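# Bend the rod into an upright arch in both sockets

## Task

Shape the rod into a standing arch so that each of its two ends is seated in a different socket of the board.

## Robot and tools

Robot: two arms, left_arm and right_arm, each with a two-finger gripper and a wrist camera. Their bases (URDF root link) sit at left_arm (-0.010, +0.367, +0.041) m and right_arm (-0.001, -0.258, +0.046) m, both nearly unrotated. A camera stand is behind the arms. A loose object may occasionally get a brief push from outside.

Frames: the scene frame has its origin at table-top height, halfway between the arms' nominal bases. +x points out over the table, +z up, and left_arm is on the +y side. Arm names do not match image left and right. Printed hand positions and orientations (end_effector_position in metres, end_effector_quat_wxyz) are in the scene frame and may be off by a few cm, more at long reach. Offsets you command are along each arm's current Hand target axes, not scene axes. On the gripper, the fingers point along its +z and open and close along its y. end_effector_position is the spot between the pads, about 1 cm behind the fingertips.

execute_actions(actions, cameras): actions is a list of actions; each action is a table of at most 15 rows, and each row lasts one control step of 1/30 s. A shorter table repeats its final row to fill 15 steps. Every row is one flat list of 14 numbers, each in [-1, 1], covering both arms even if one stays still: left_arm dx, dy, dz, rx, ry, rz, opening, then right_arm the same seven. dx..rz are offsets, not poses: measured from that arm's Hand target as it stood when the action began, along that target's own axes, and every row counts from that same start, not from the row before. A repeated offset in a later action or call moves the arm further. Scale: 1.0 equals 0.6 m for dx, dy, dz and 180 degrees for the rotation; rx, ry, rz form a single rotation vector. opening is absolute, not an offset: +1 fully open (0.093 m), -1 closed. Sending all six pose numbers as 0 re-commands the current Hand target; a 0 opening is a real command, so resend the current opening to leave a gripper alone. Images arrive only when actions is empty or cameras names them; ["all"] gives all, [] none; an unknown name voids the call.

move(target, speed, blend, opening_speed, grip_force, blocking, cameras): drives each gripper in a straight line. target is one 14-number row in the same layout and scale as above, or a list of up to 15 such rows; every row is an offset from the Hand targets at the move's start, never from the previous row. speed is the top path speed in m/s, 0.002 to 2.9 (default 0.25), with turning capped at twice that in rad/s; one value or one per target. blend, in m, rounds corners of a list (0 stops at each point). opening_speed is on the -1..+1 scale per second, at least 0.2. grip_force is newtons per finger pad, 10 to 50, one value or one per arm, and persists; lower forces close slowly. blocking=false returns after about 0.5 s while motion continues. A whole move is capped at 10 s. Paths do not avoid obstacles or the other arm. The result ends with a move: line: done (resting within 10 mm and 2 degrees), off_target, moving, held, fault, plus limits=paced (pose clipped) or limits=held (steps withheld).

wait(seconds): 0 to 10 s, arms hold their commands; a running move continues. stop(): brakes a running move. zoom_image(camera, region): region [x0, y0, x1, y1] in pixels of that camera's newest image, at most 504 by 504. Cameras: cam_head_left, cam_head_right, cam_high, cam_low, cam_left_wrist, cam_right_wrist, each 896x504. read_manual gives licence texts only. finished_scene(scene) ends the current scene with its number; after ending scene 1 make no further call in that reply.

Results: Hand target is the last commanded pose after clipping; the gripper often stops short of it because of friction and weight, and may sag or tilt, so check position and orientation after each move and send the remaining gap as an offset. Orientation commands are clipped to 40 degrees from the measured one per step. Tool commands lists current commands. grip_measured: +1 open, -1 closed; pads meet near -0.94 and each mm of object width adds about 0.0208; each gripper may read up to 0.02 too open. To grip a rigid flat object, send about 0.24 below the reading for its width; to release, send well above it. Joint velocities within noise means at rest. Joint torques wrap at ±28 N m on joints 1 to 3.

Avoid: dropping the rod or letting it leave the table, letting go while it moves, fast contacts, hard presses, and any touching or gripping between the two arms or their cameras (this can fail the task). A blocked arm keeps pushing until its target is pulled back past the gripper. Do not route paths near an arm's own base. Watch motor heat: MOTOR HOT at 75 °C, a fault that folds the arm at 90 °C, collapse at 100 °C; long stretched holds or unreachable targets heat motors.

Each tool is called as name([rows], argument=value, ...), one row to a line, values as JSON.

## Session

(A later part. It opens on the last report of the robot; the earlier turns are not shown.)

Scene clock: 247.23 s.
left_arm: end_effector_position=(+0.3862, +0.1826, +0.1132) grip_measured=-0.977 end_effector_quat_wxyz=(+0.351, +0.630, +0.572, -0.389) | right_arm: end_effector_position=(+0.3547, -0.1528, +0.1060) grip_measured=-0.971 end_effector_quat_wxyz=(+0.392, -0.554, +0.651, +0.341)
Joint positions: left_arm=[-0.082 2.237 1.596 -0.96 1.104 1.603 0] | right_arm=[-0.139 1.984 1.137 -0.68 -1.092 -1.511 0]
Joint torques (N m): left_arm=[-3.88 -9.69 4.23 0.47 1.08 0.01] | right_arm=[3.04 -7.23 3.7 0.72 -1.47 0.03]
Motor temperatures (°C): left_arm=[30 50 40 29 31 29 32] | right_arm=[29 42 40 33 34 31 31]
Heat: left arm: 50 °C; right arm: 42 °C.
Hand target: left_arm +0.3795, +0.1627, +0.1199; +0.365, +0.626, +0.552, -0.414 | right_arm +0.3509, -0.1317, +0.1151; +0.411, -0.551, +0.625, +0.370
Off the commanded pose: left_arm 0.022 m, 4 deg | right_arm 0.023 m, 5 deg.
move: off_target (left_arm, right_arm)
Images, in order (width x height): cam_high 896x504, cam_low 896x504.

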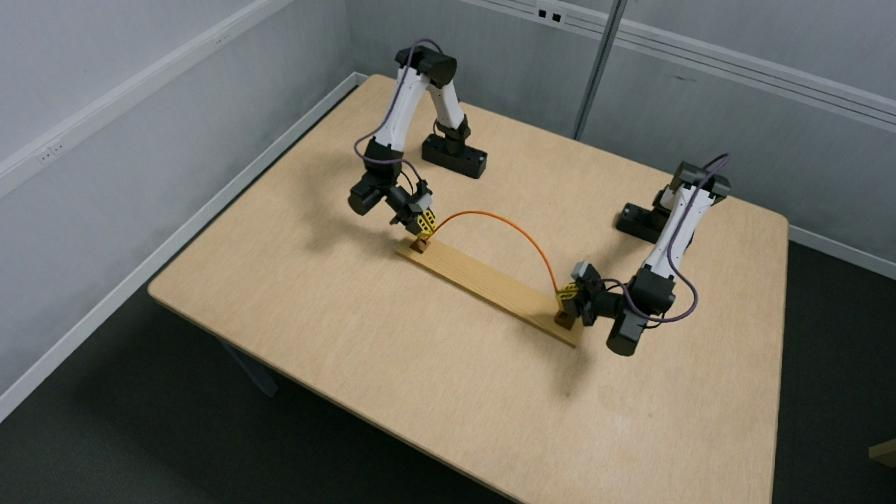

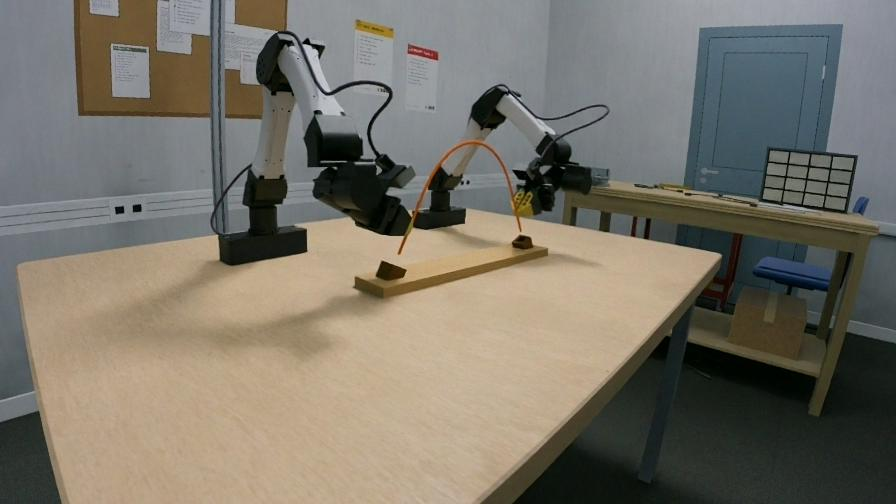

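move(target=[0.0433,-0.005,0,0,0.004,0,-1,0.0433,0.005,0,0,0.004,0,-1], speed=0.05, cameras=["cam_high","cam_low"])

zoom_image(camera="cam_low", region=[365, 215, 425, 290])

zoom_image(camera="cam_low", region=[495, 195, 555, 255])

zoom_image(camera="cam_high", region=[395, 210, 445, 260])

zoom_image(camera="cam_high", region=[540, 275, 600, 335])

Scene clock: 263.40 s.
left_arm: end_effector_position=(+0.3824, +0.1866, +0.0925) grip_measured=-0.977 end_effector_quat_wxyz=(+0.346, +0.626, +0.577, -0.395) | right_arm: end_effector_position=(+0.3473, -0.1518, +0.0844) grip_measured=-0.971 end_effector_quat_wxyz=(+0.383, -0.554, +0.651, +0.350)
Joint positions: left_arm=[-0.073 2.27 1.56 -0.925 1.104 1.617 0] | right_arm=[-0.139 2.033 1.106 -0.648 -1.092 -1.54 0]
Joint torques (N m): left_arm=[-2.65 -9.42 4.14 0.4 0.95 0.29] | right_arm=[0.84 -7.12 3.52 0.7 -1.37 -0.2]
Heat: left arm: 53 °C; right arm: 44 °C.
Hand target: left_arm +0.3778, +0.1731, +0.0960; +0.361, +0.628, +0.554, -0.410 | right_arm +0.3465, -0.1413, +0.0913; +0.407, -0.554, +0.627, +0.366
Off the commanded pose: left_arm 0.015 m, 4 deg | right_arm 0.013 m, 4 deg.
move: off_target (left_arm, right_arm)
Images, in order (width x height): cam_high 896x504, cam_low 896x504.

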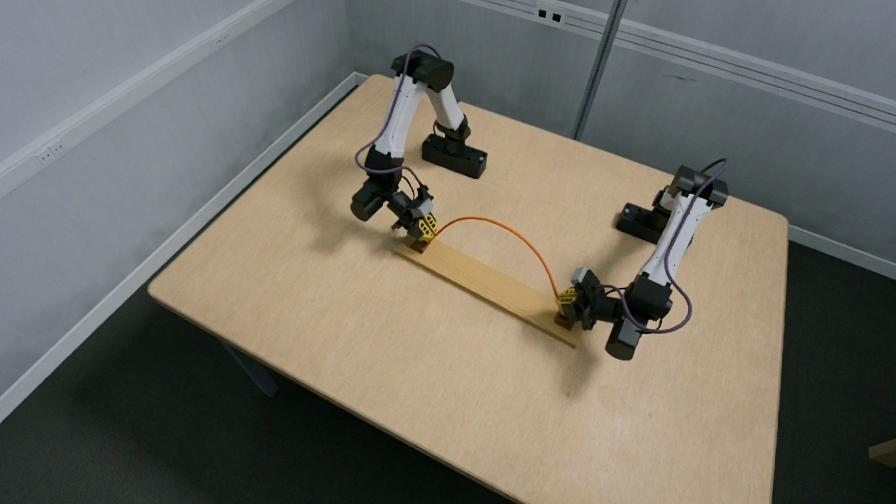

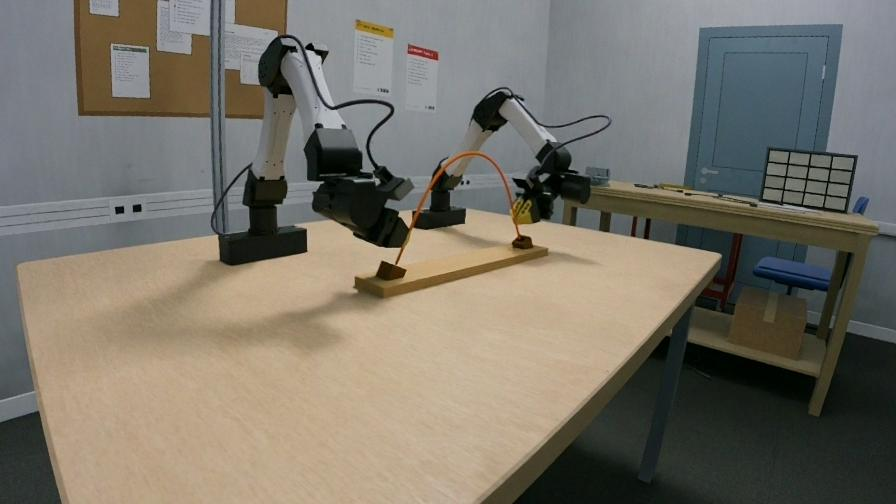

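Scaled by 6.720 from the camera's 896x504 image, which has a finer 1280x720 frame.

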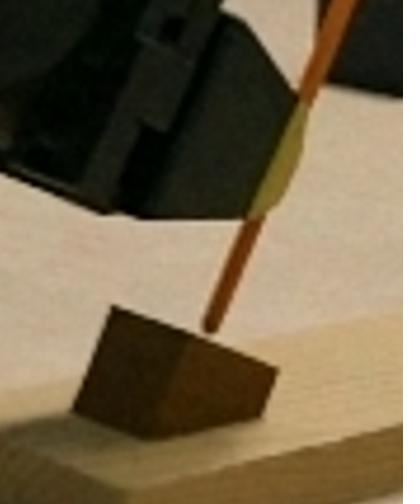

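Scaled by 8.400 from the camera's 896x504 image, which has a finer 1280x720 frame.

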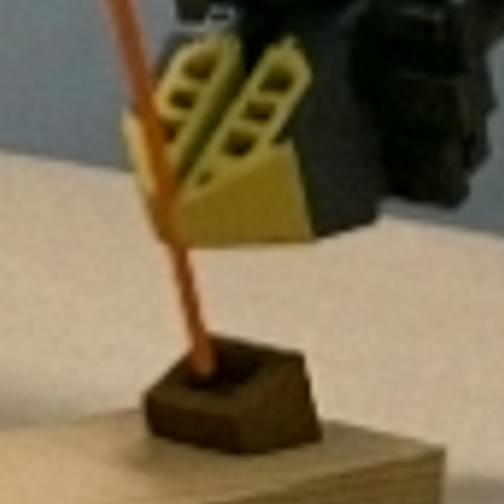

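Scaled by 10.080 from the camera's 896x504 image, which has a finer 1280x720 frame.

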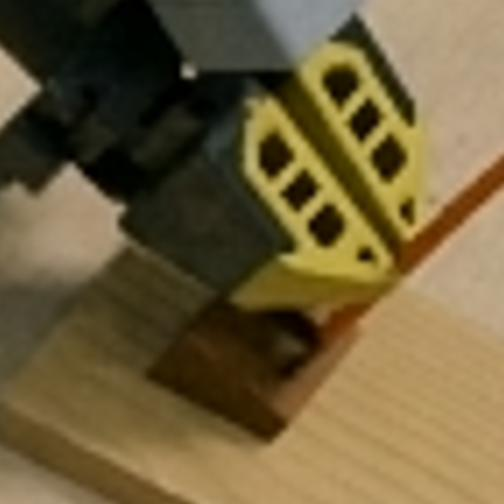

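Scaled by 8.400 from the camera's 896x504 image, which has a finer 1280x720 frame.

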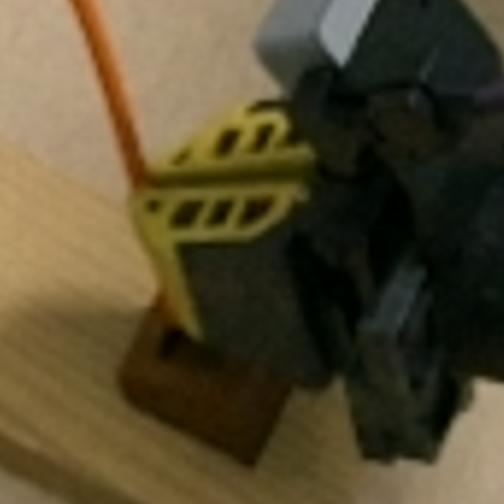

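move([
  [0.0074,-0.002,-0.0168,0,0,0,-1,0.0054,-0.003,-0.0122,0,0,0,-1],
  [0.0374,-0.002,-0.0168,0,0,0,-1,0.0354,-0.003,-0.0122,0,0,0,-1],
], speed=0.05, cameras=["cam_high","cam_low"])

zoom_image(camera="cam_low", region=[365, 215, 425, 290])

zoom_image(camera="cam_low", region=[495, 195, 555, 255])

zoom_image(camera="cam_high", region=[395, 210, 445, 260])

zoom_image(camera="cam_high", region=[540, 275, 600, 335])

Scene clock: 280.80 s.
left_arm: end_effector_position=(+0.3808, +0.1987, +0.0819) grip_measured=-0.977 end_effector_quat_wxyz=(+0.359, +0.625, +0.565, -0.401) | right_arm: end_effector_position=(+0.3459, -0.1609, +0.0744) grip_measured=-0.971 end_effector_quat_wxyz=(+0.405, -0.554, +0.634, +0.356)
Joint positions: left_arm=[-0.038 2.31 1.56 -0.961 1.132 1.722 0] | right_arm=[-0.177 2.088 1.106 -0.659 -1.138 -1.646 0]
Joint torques (N m): left_arm=[-1.78 -8.28 5.56 0.03 0.67 0.27] | right_arm=[0.34 -6.15 5.29 0.15 -0.91 -0.13]
Heat: left arm: 51 °C; right arm: 45 °C.
Hand target: left_arm +0.3789, +0.1914, +0.0796; +0.361, +0.628, +0.554, -0.410 | right_arm +0.3463, -0.1567, +0.0747; +0.407, -0.554, +0.628, +0.366
Off the commanded pose: left_arm 0.008 m, 2 deg | right_arm 0.004 m, 1 deg.
move: done
Images, in order (width x height): cam_high 896x504, cam_low 896x504.

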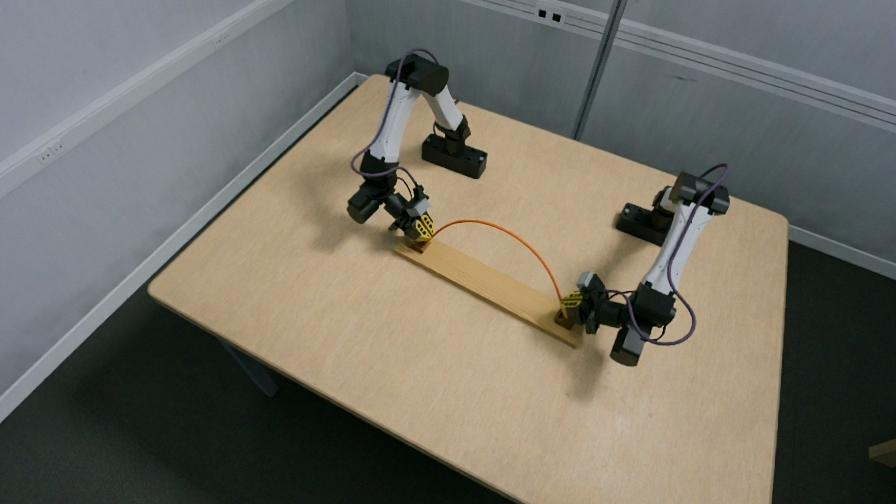

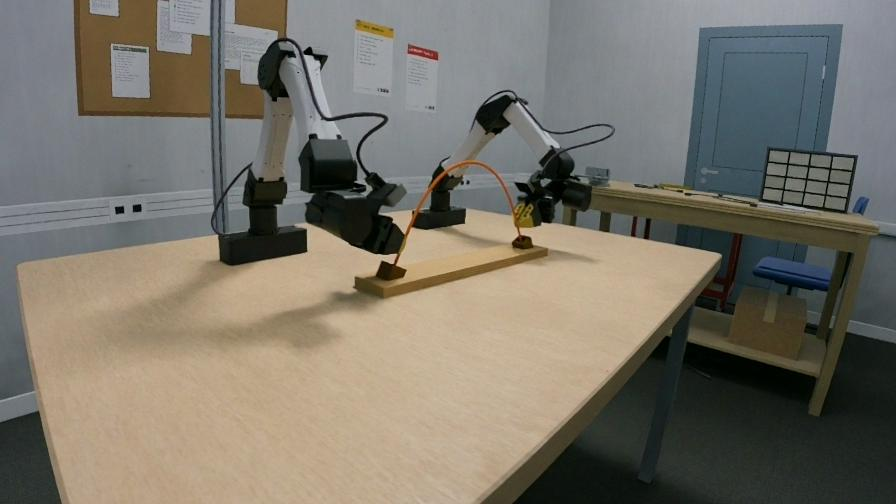

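Scaled by 6.720 from the camera's 896x504 image, which has a finer 1280x720 frame.

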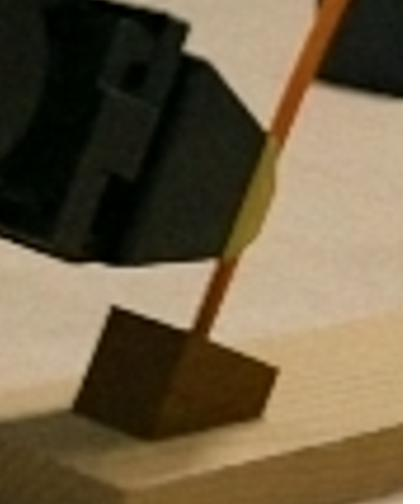

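Scaled by 8.400 from the camera's 896x504 image, which has a finer 1280x720 frame.

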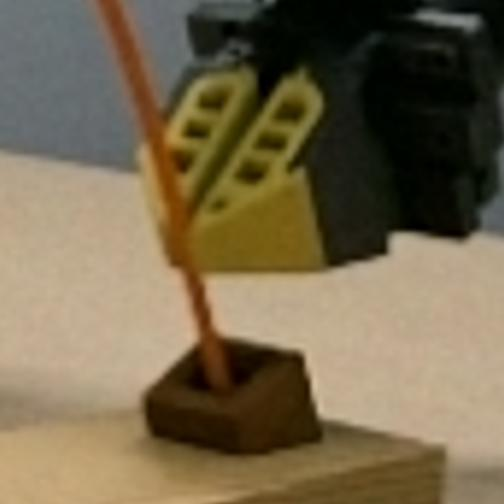

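Scaled by 10.080 from the camera's 896x504 image, which has a finer 1280x720 frame.

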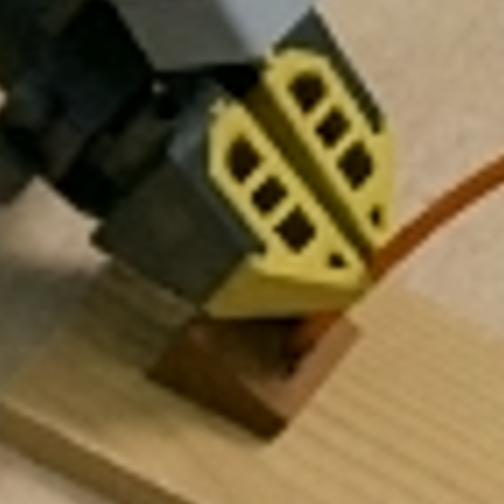

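Scaled by 8.400 from the camera's 896x504 image, which has a finer 1280x720 frame.

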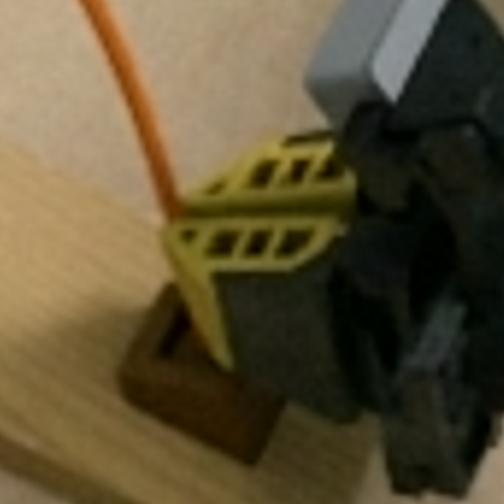

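move(target=[0.0193,0,-0.0025,0,0,0,-1,0.0187,0,-0.001,0,0,0,-1], speed=0.04, cameras=["cam_high","cam_low"])

zoom_image(camera="cam_low", region=[365, 215, 425, 290])

zoom_image(camera="cam_low", region=[495, 195, 555, 255])

zoom_image(camera="cam_high", region=[395, 210, 445, 260])

zoom_image(camera="cam_high", region=[540, 275, 600, 335])

Scene clock: 288.23 s.
left_arm: end_effector_position=(+0.3802, +0.2000, +0.0810) grip_measured=-0.977 end_effector_quat_wxyz=(+0.373, +0.617, +0.557, -0.413) | right_arm: end_effector_position=(+0.3460, -0.1618, +0.0739) grip_measured=-0.971 end_effector_quat_wxyz=(+0.418, -0.547, +0.625, +0.367)
Joint positions: left_arm=[-0.028 2.33 1.56 -0.974 1.173 1.759 0] | right_arm=[-0.188 2.116 1.116 -0.678 -1.178 -1.685 0]
Joint torques (N m): left_arm=[-1.37 -7.58 6.02 0 0.28 0.29] | right_arm=[-0.08 -5.75 4.83 0.21 -0.49 -0.16]
Heat: left arm: 51 °C; right arm: 44 °C.
Hand target: left_arm +0.3796, +0.1973, +0.0696; +0.361, +0.628, +0.554, -0.410 | right_arm +0.3457, -0.1617, +0.0647; +0.407, -0.554, +0.628, +0.366
Off the commanded pose: left_arm 0.012 m, 2 deg | right_arm 0.009 m, 2 deg.
move: off_target (left_arm)
Images, in order (width x height): cam_high 896x504, cam_low 896x504.

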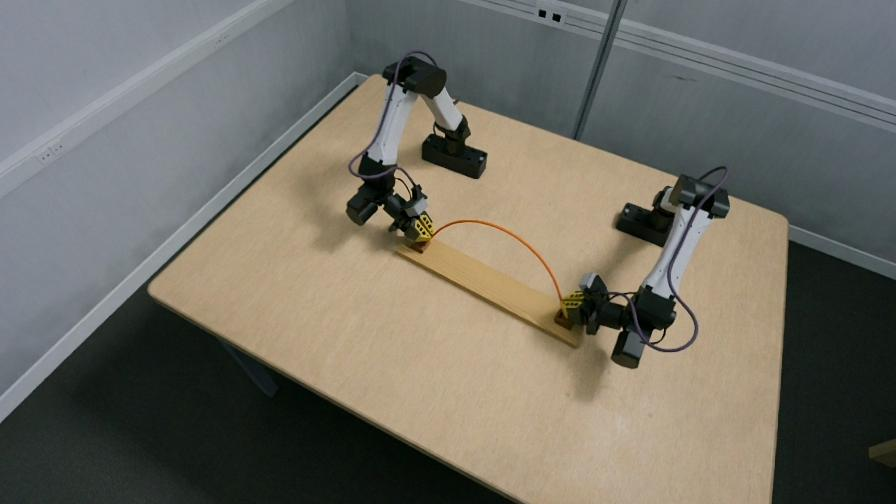

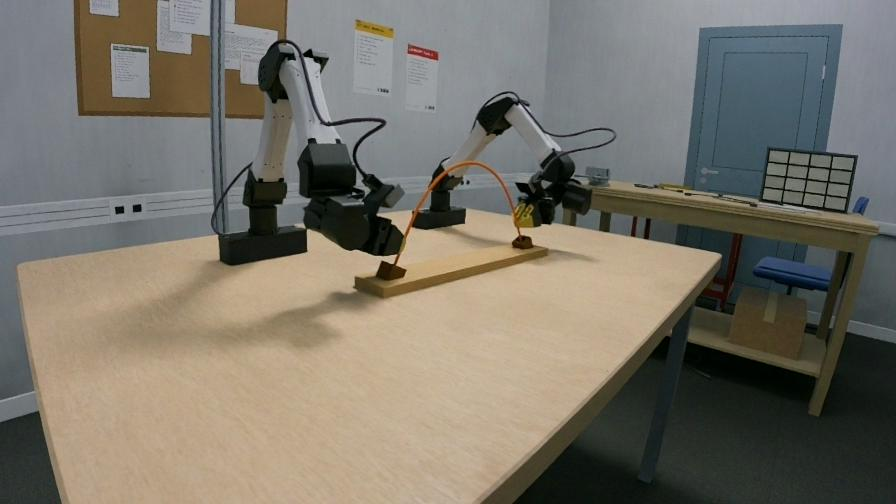

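Scaled by 6.720 from the camera's 896x504 image, which has a finer 1280x720 frame.

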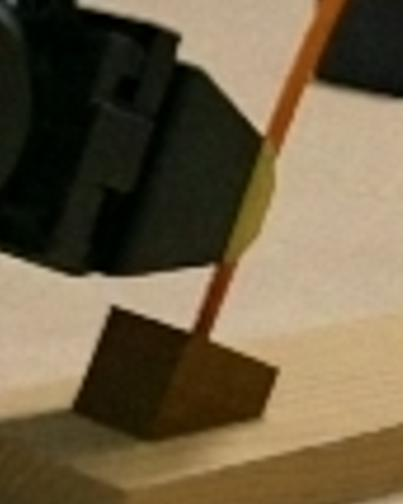

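Scaled by 8.400 from the camera's 896x504 image, which has a finer 1280x720 frame.

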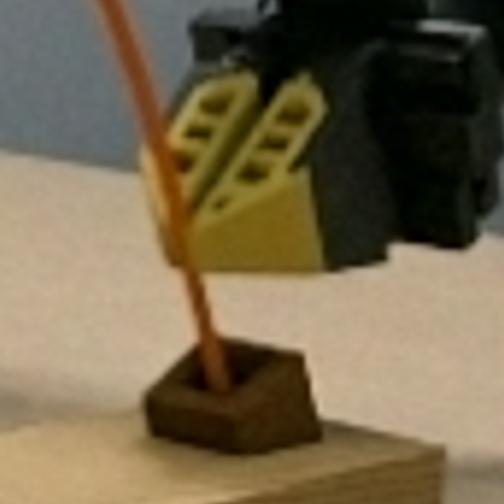

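Scaled by 10.080 from the camera's 896x504 image, which has a finer 1280x720 frame.

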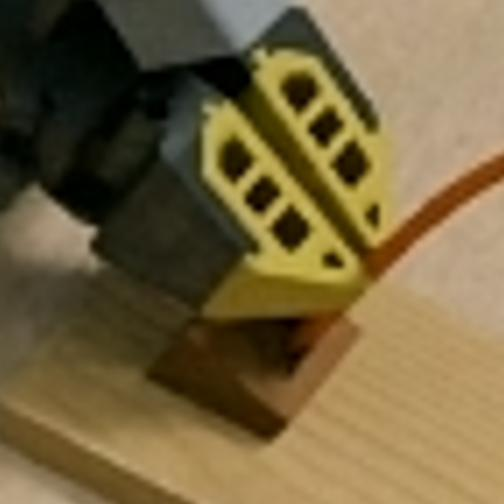

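Scaled by 8.400 from the camera's 896x504 image, which has a finer 1280x720 frame.

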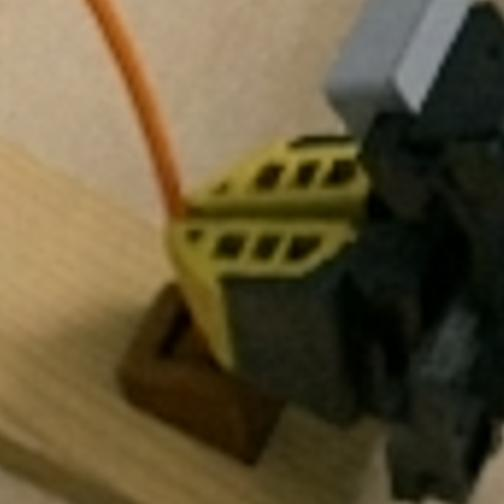

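move([
  [-0.0108,0,-0.0083,0,0,0,-1,-0.0092,0,-0.004,0,0,0,-1],
  [-0.0108,0,-0.0083,0,0,0,-0.4,-0.0092,0,-0.004,0,0,0,-0.4],
  [-0.0108,0,-0.125,0,0,0,-0.4,-0.0092,0,-0.204,0,0,0,-0.4],
], speed=[0.04,0.04,0.08], opening_speed=0.6, cameras=["cam_high","cam_low"])

zoom_image(camera="cam_low", region=[350, 150, 560, 310])

zoom_image(camera="cam_high", region=[395, 210, 445, 260])

zoom_image(camera="cam_high", region=[540, 285, 590, 335])

Scene clock: 302.20 s.
left_arm: end_effector_position=(+0.3827, +0.2618, +0.1010) grip_measured=-0.402 end_effector_quat_wxyz=(+0.353, +0.618, +0.568, -0.413) | right_arm: end_effector_position=(+0.3281, -0.2665, +0.1029) grip_measured=-0.402 end_effector_quat_wxyz=(+0.382, -0.519, +0.678, +0.353)
Joint positions: left_arm=[0.117 2.402 1.771 -1.417 1.091 2.064 0.026] | right_arm=[-0.486 2.156 1.348 -1.288 -1.013 -2.076 0.026]
Joint torques (N m): left_arm=[-0.21 -9.83 7.09 -0.67 0.44 0.28] | right_arm=[-0.76 -10.61 6.04 -0.72 -0.59 -0.2]
Heat: left arm: 50 °C; right arm: 44 °C.
Hand target: left_arm +0.3880, +0.2629, +0.1058; +0.361, +0.628, +0.554, -0.410 | right_arm +0.3331, -0.2709, +0.1189; +0.407, -0.554, +0.628, +0.366
Off the commanded pose: left_arm 0.007 m, 2 deg | right_arm 0.017 m, 8 deg.
joint sent to its limit (left arm) — joint 6 (wrist roll), upper limit. The joint targets still meet the commanded pose.
joint sent to its limit (right arm) — joint 6 (wrist roll), lower limit. The joint targets are off in orientation, not in position.
move: off_target (right_arm)
Images, in order (width x height): cam_high 896x504, cam_low 896x504.

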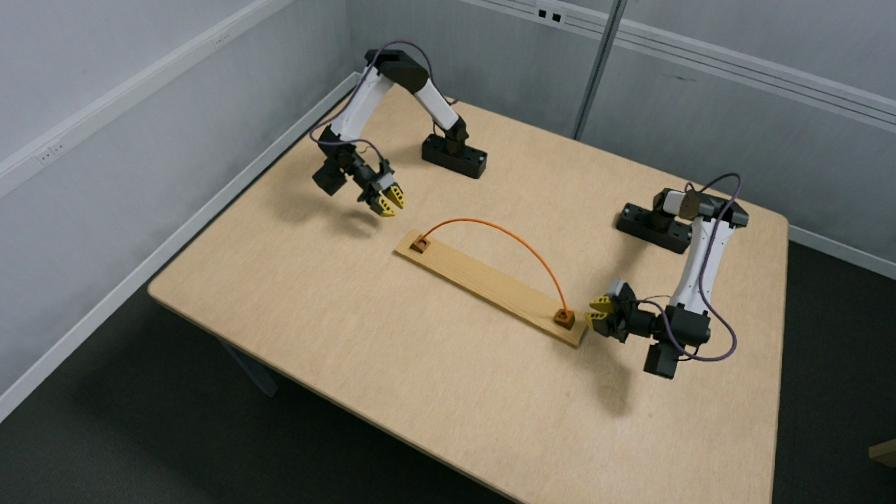

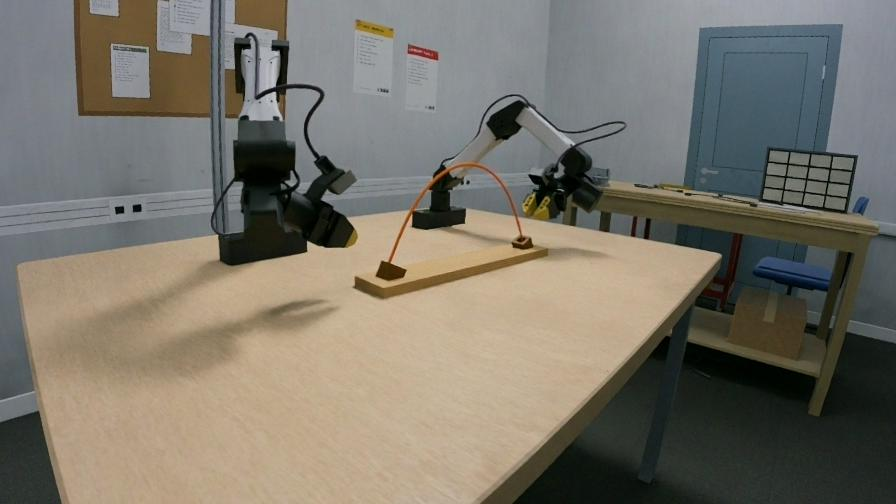

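Scaled by 2.400 from the camera's 896x504 image, which has a finer 1280x720 frame.

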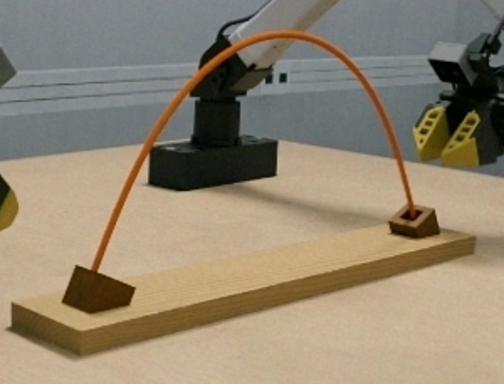

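Scaled by 10.080 from the camera's 896x504 image, which has a finer 1280x720 frame.

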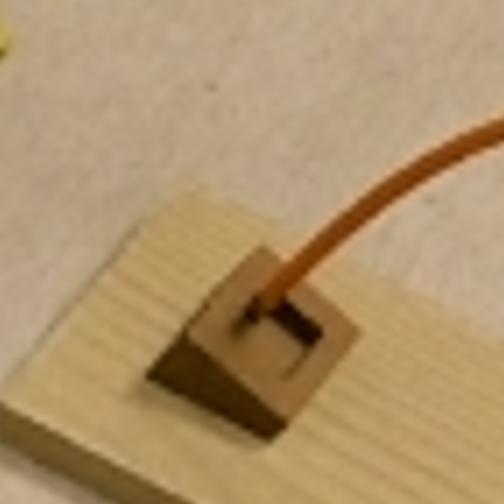

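Scaled by 10.080 from the camera's 896x504 image, which has a finer 1280x720 frame.

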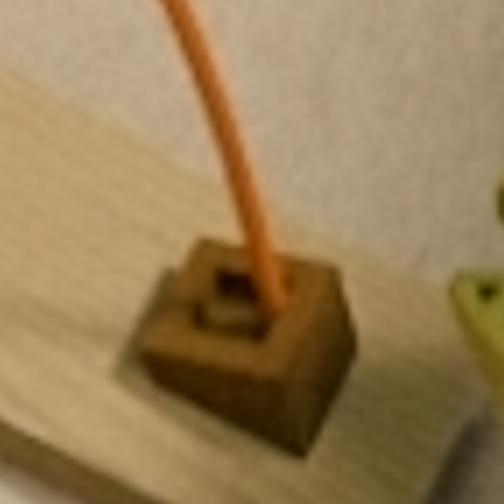

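Both ends are seated and the arch is standing free.

finished_scene(scene=2)

The scene is finished: the task was done.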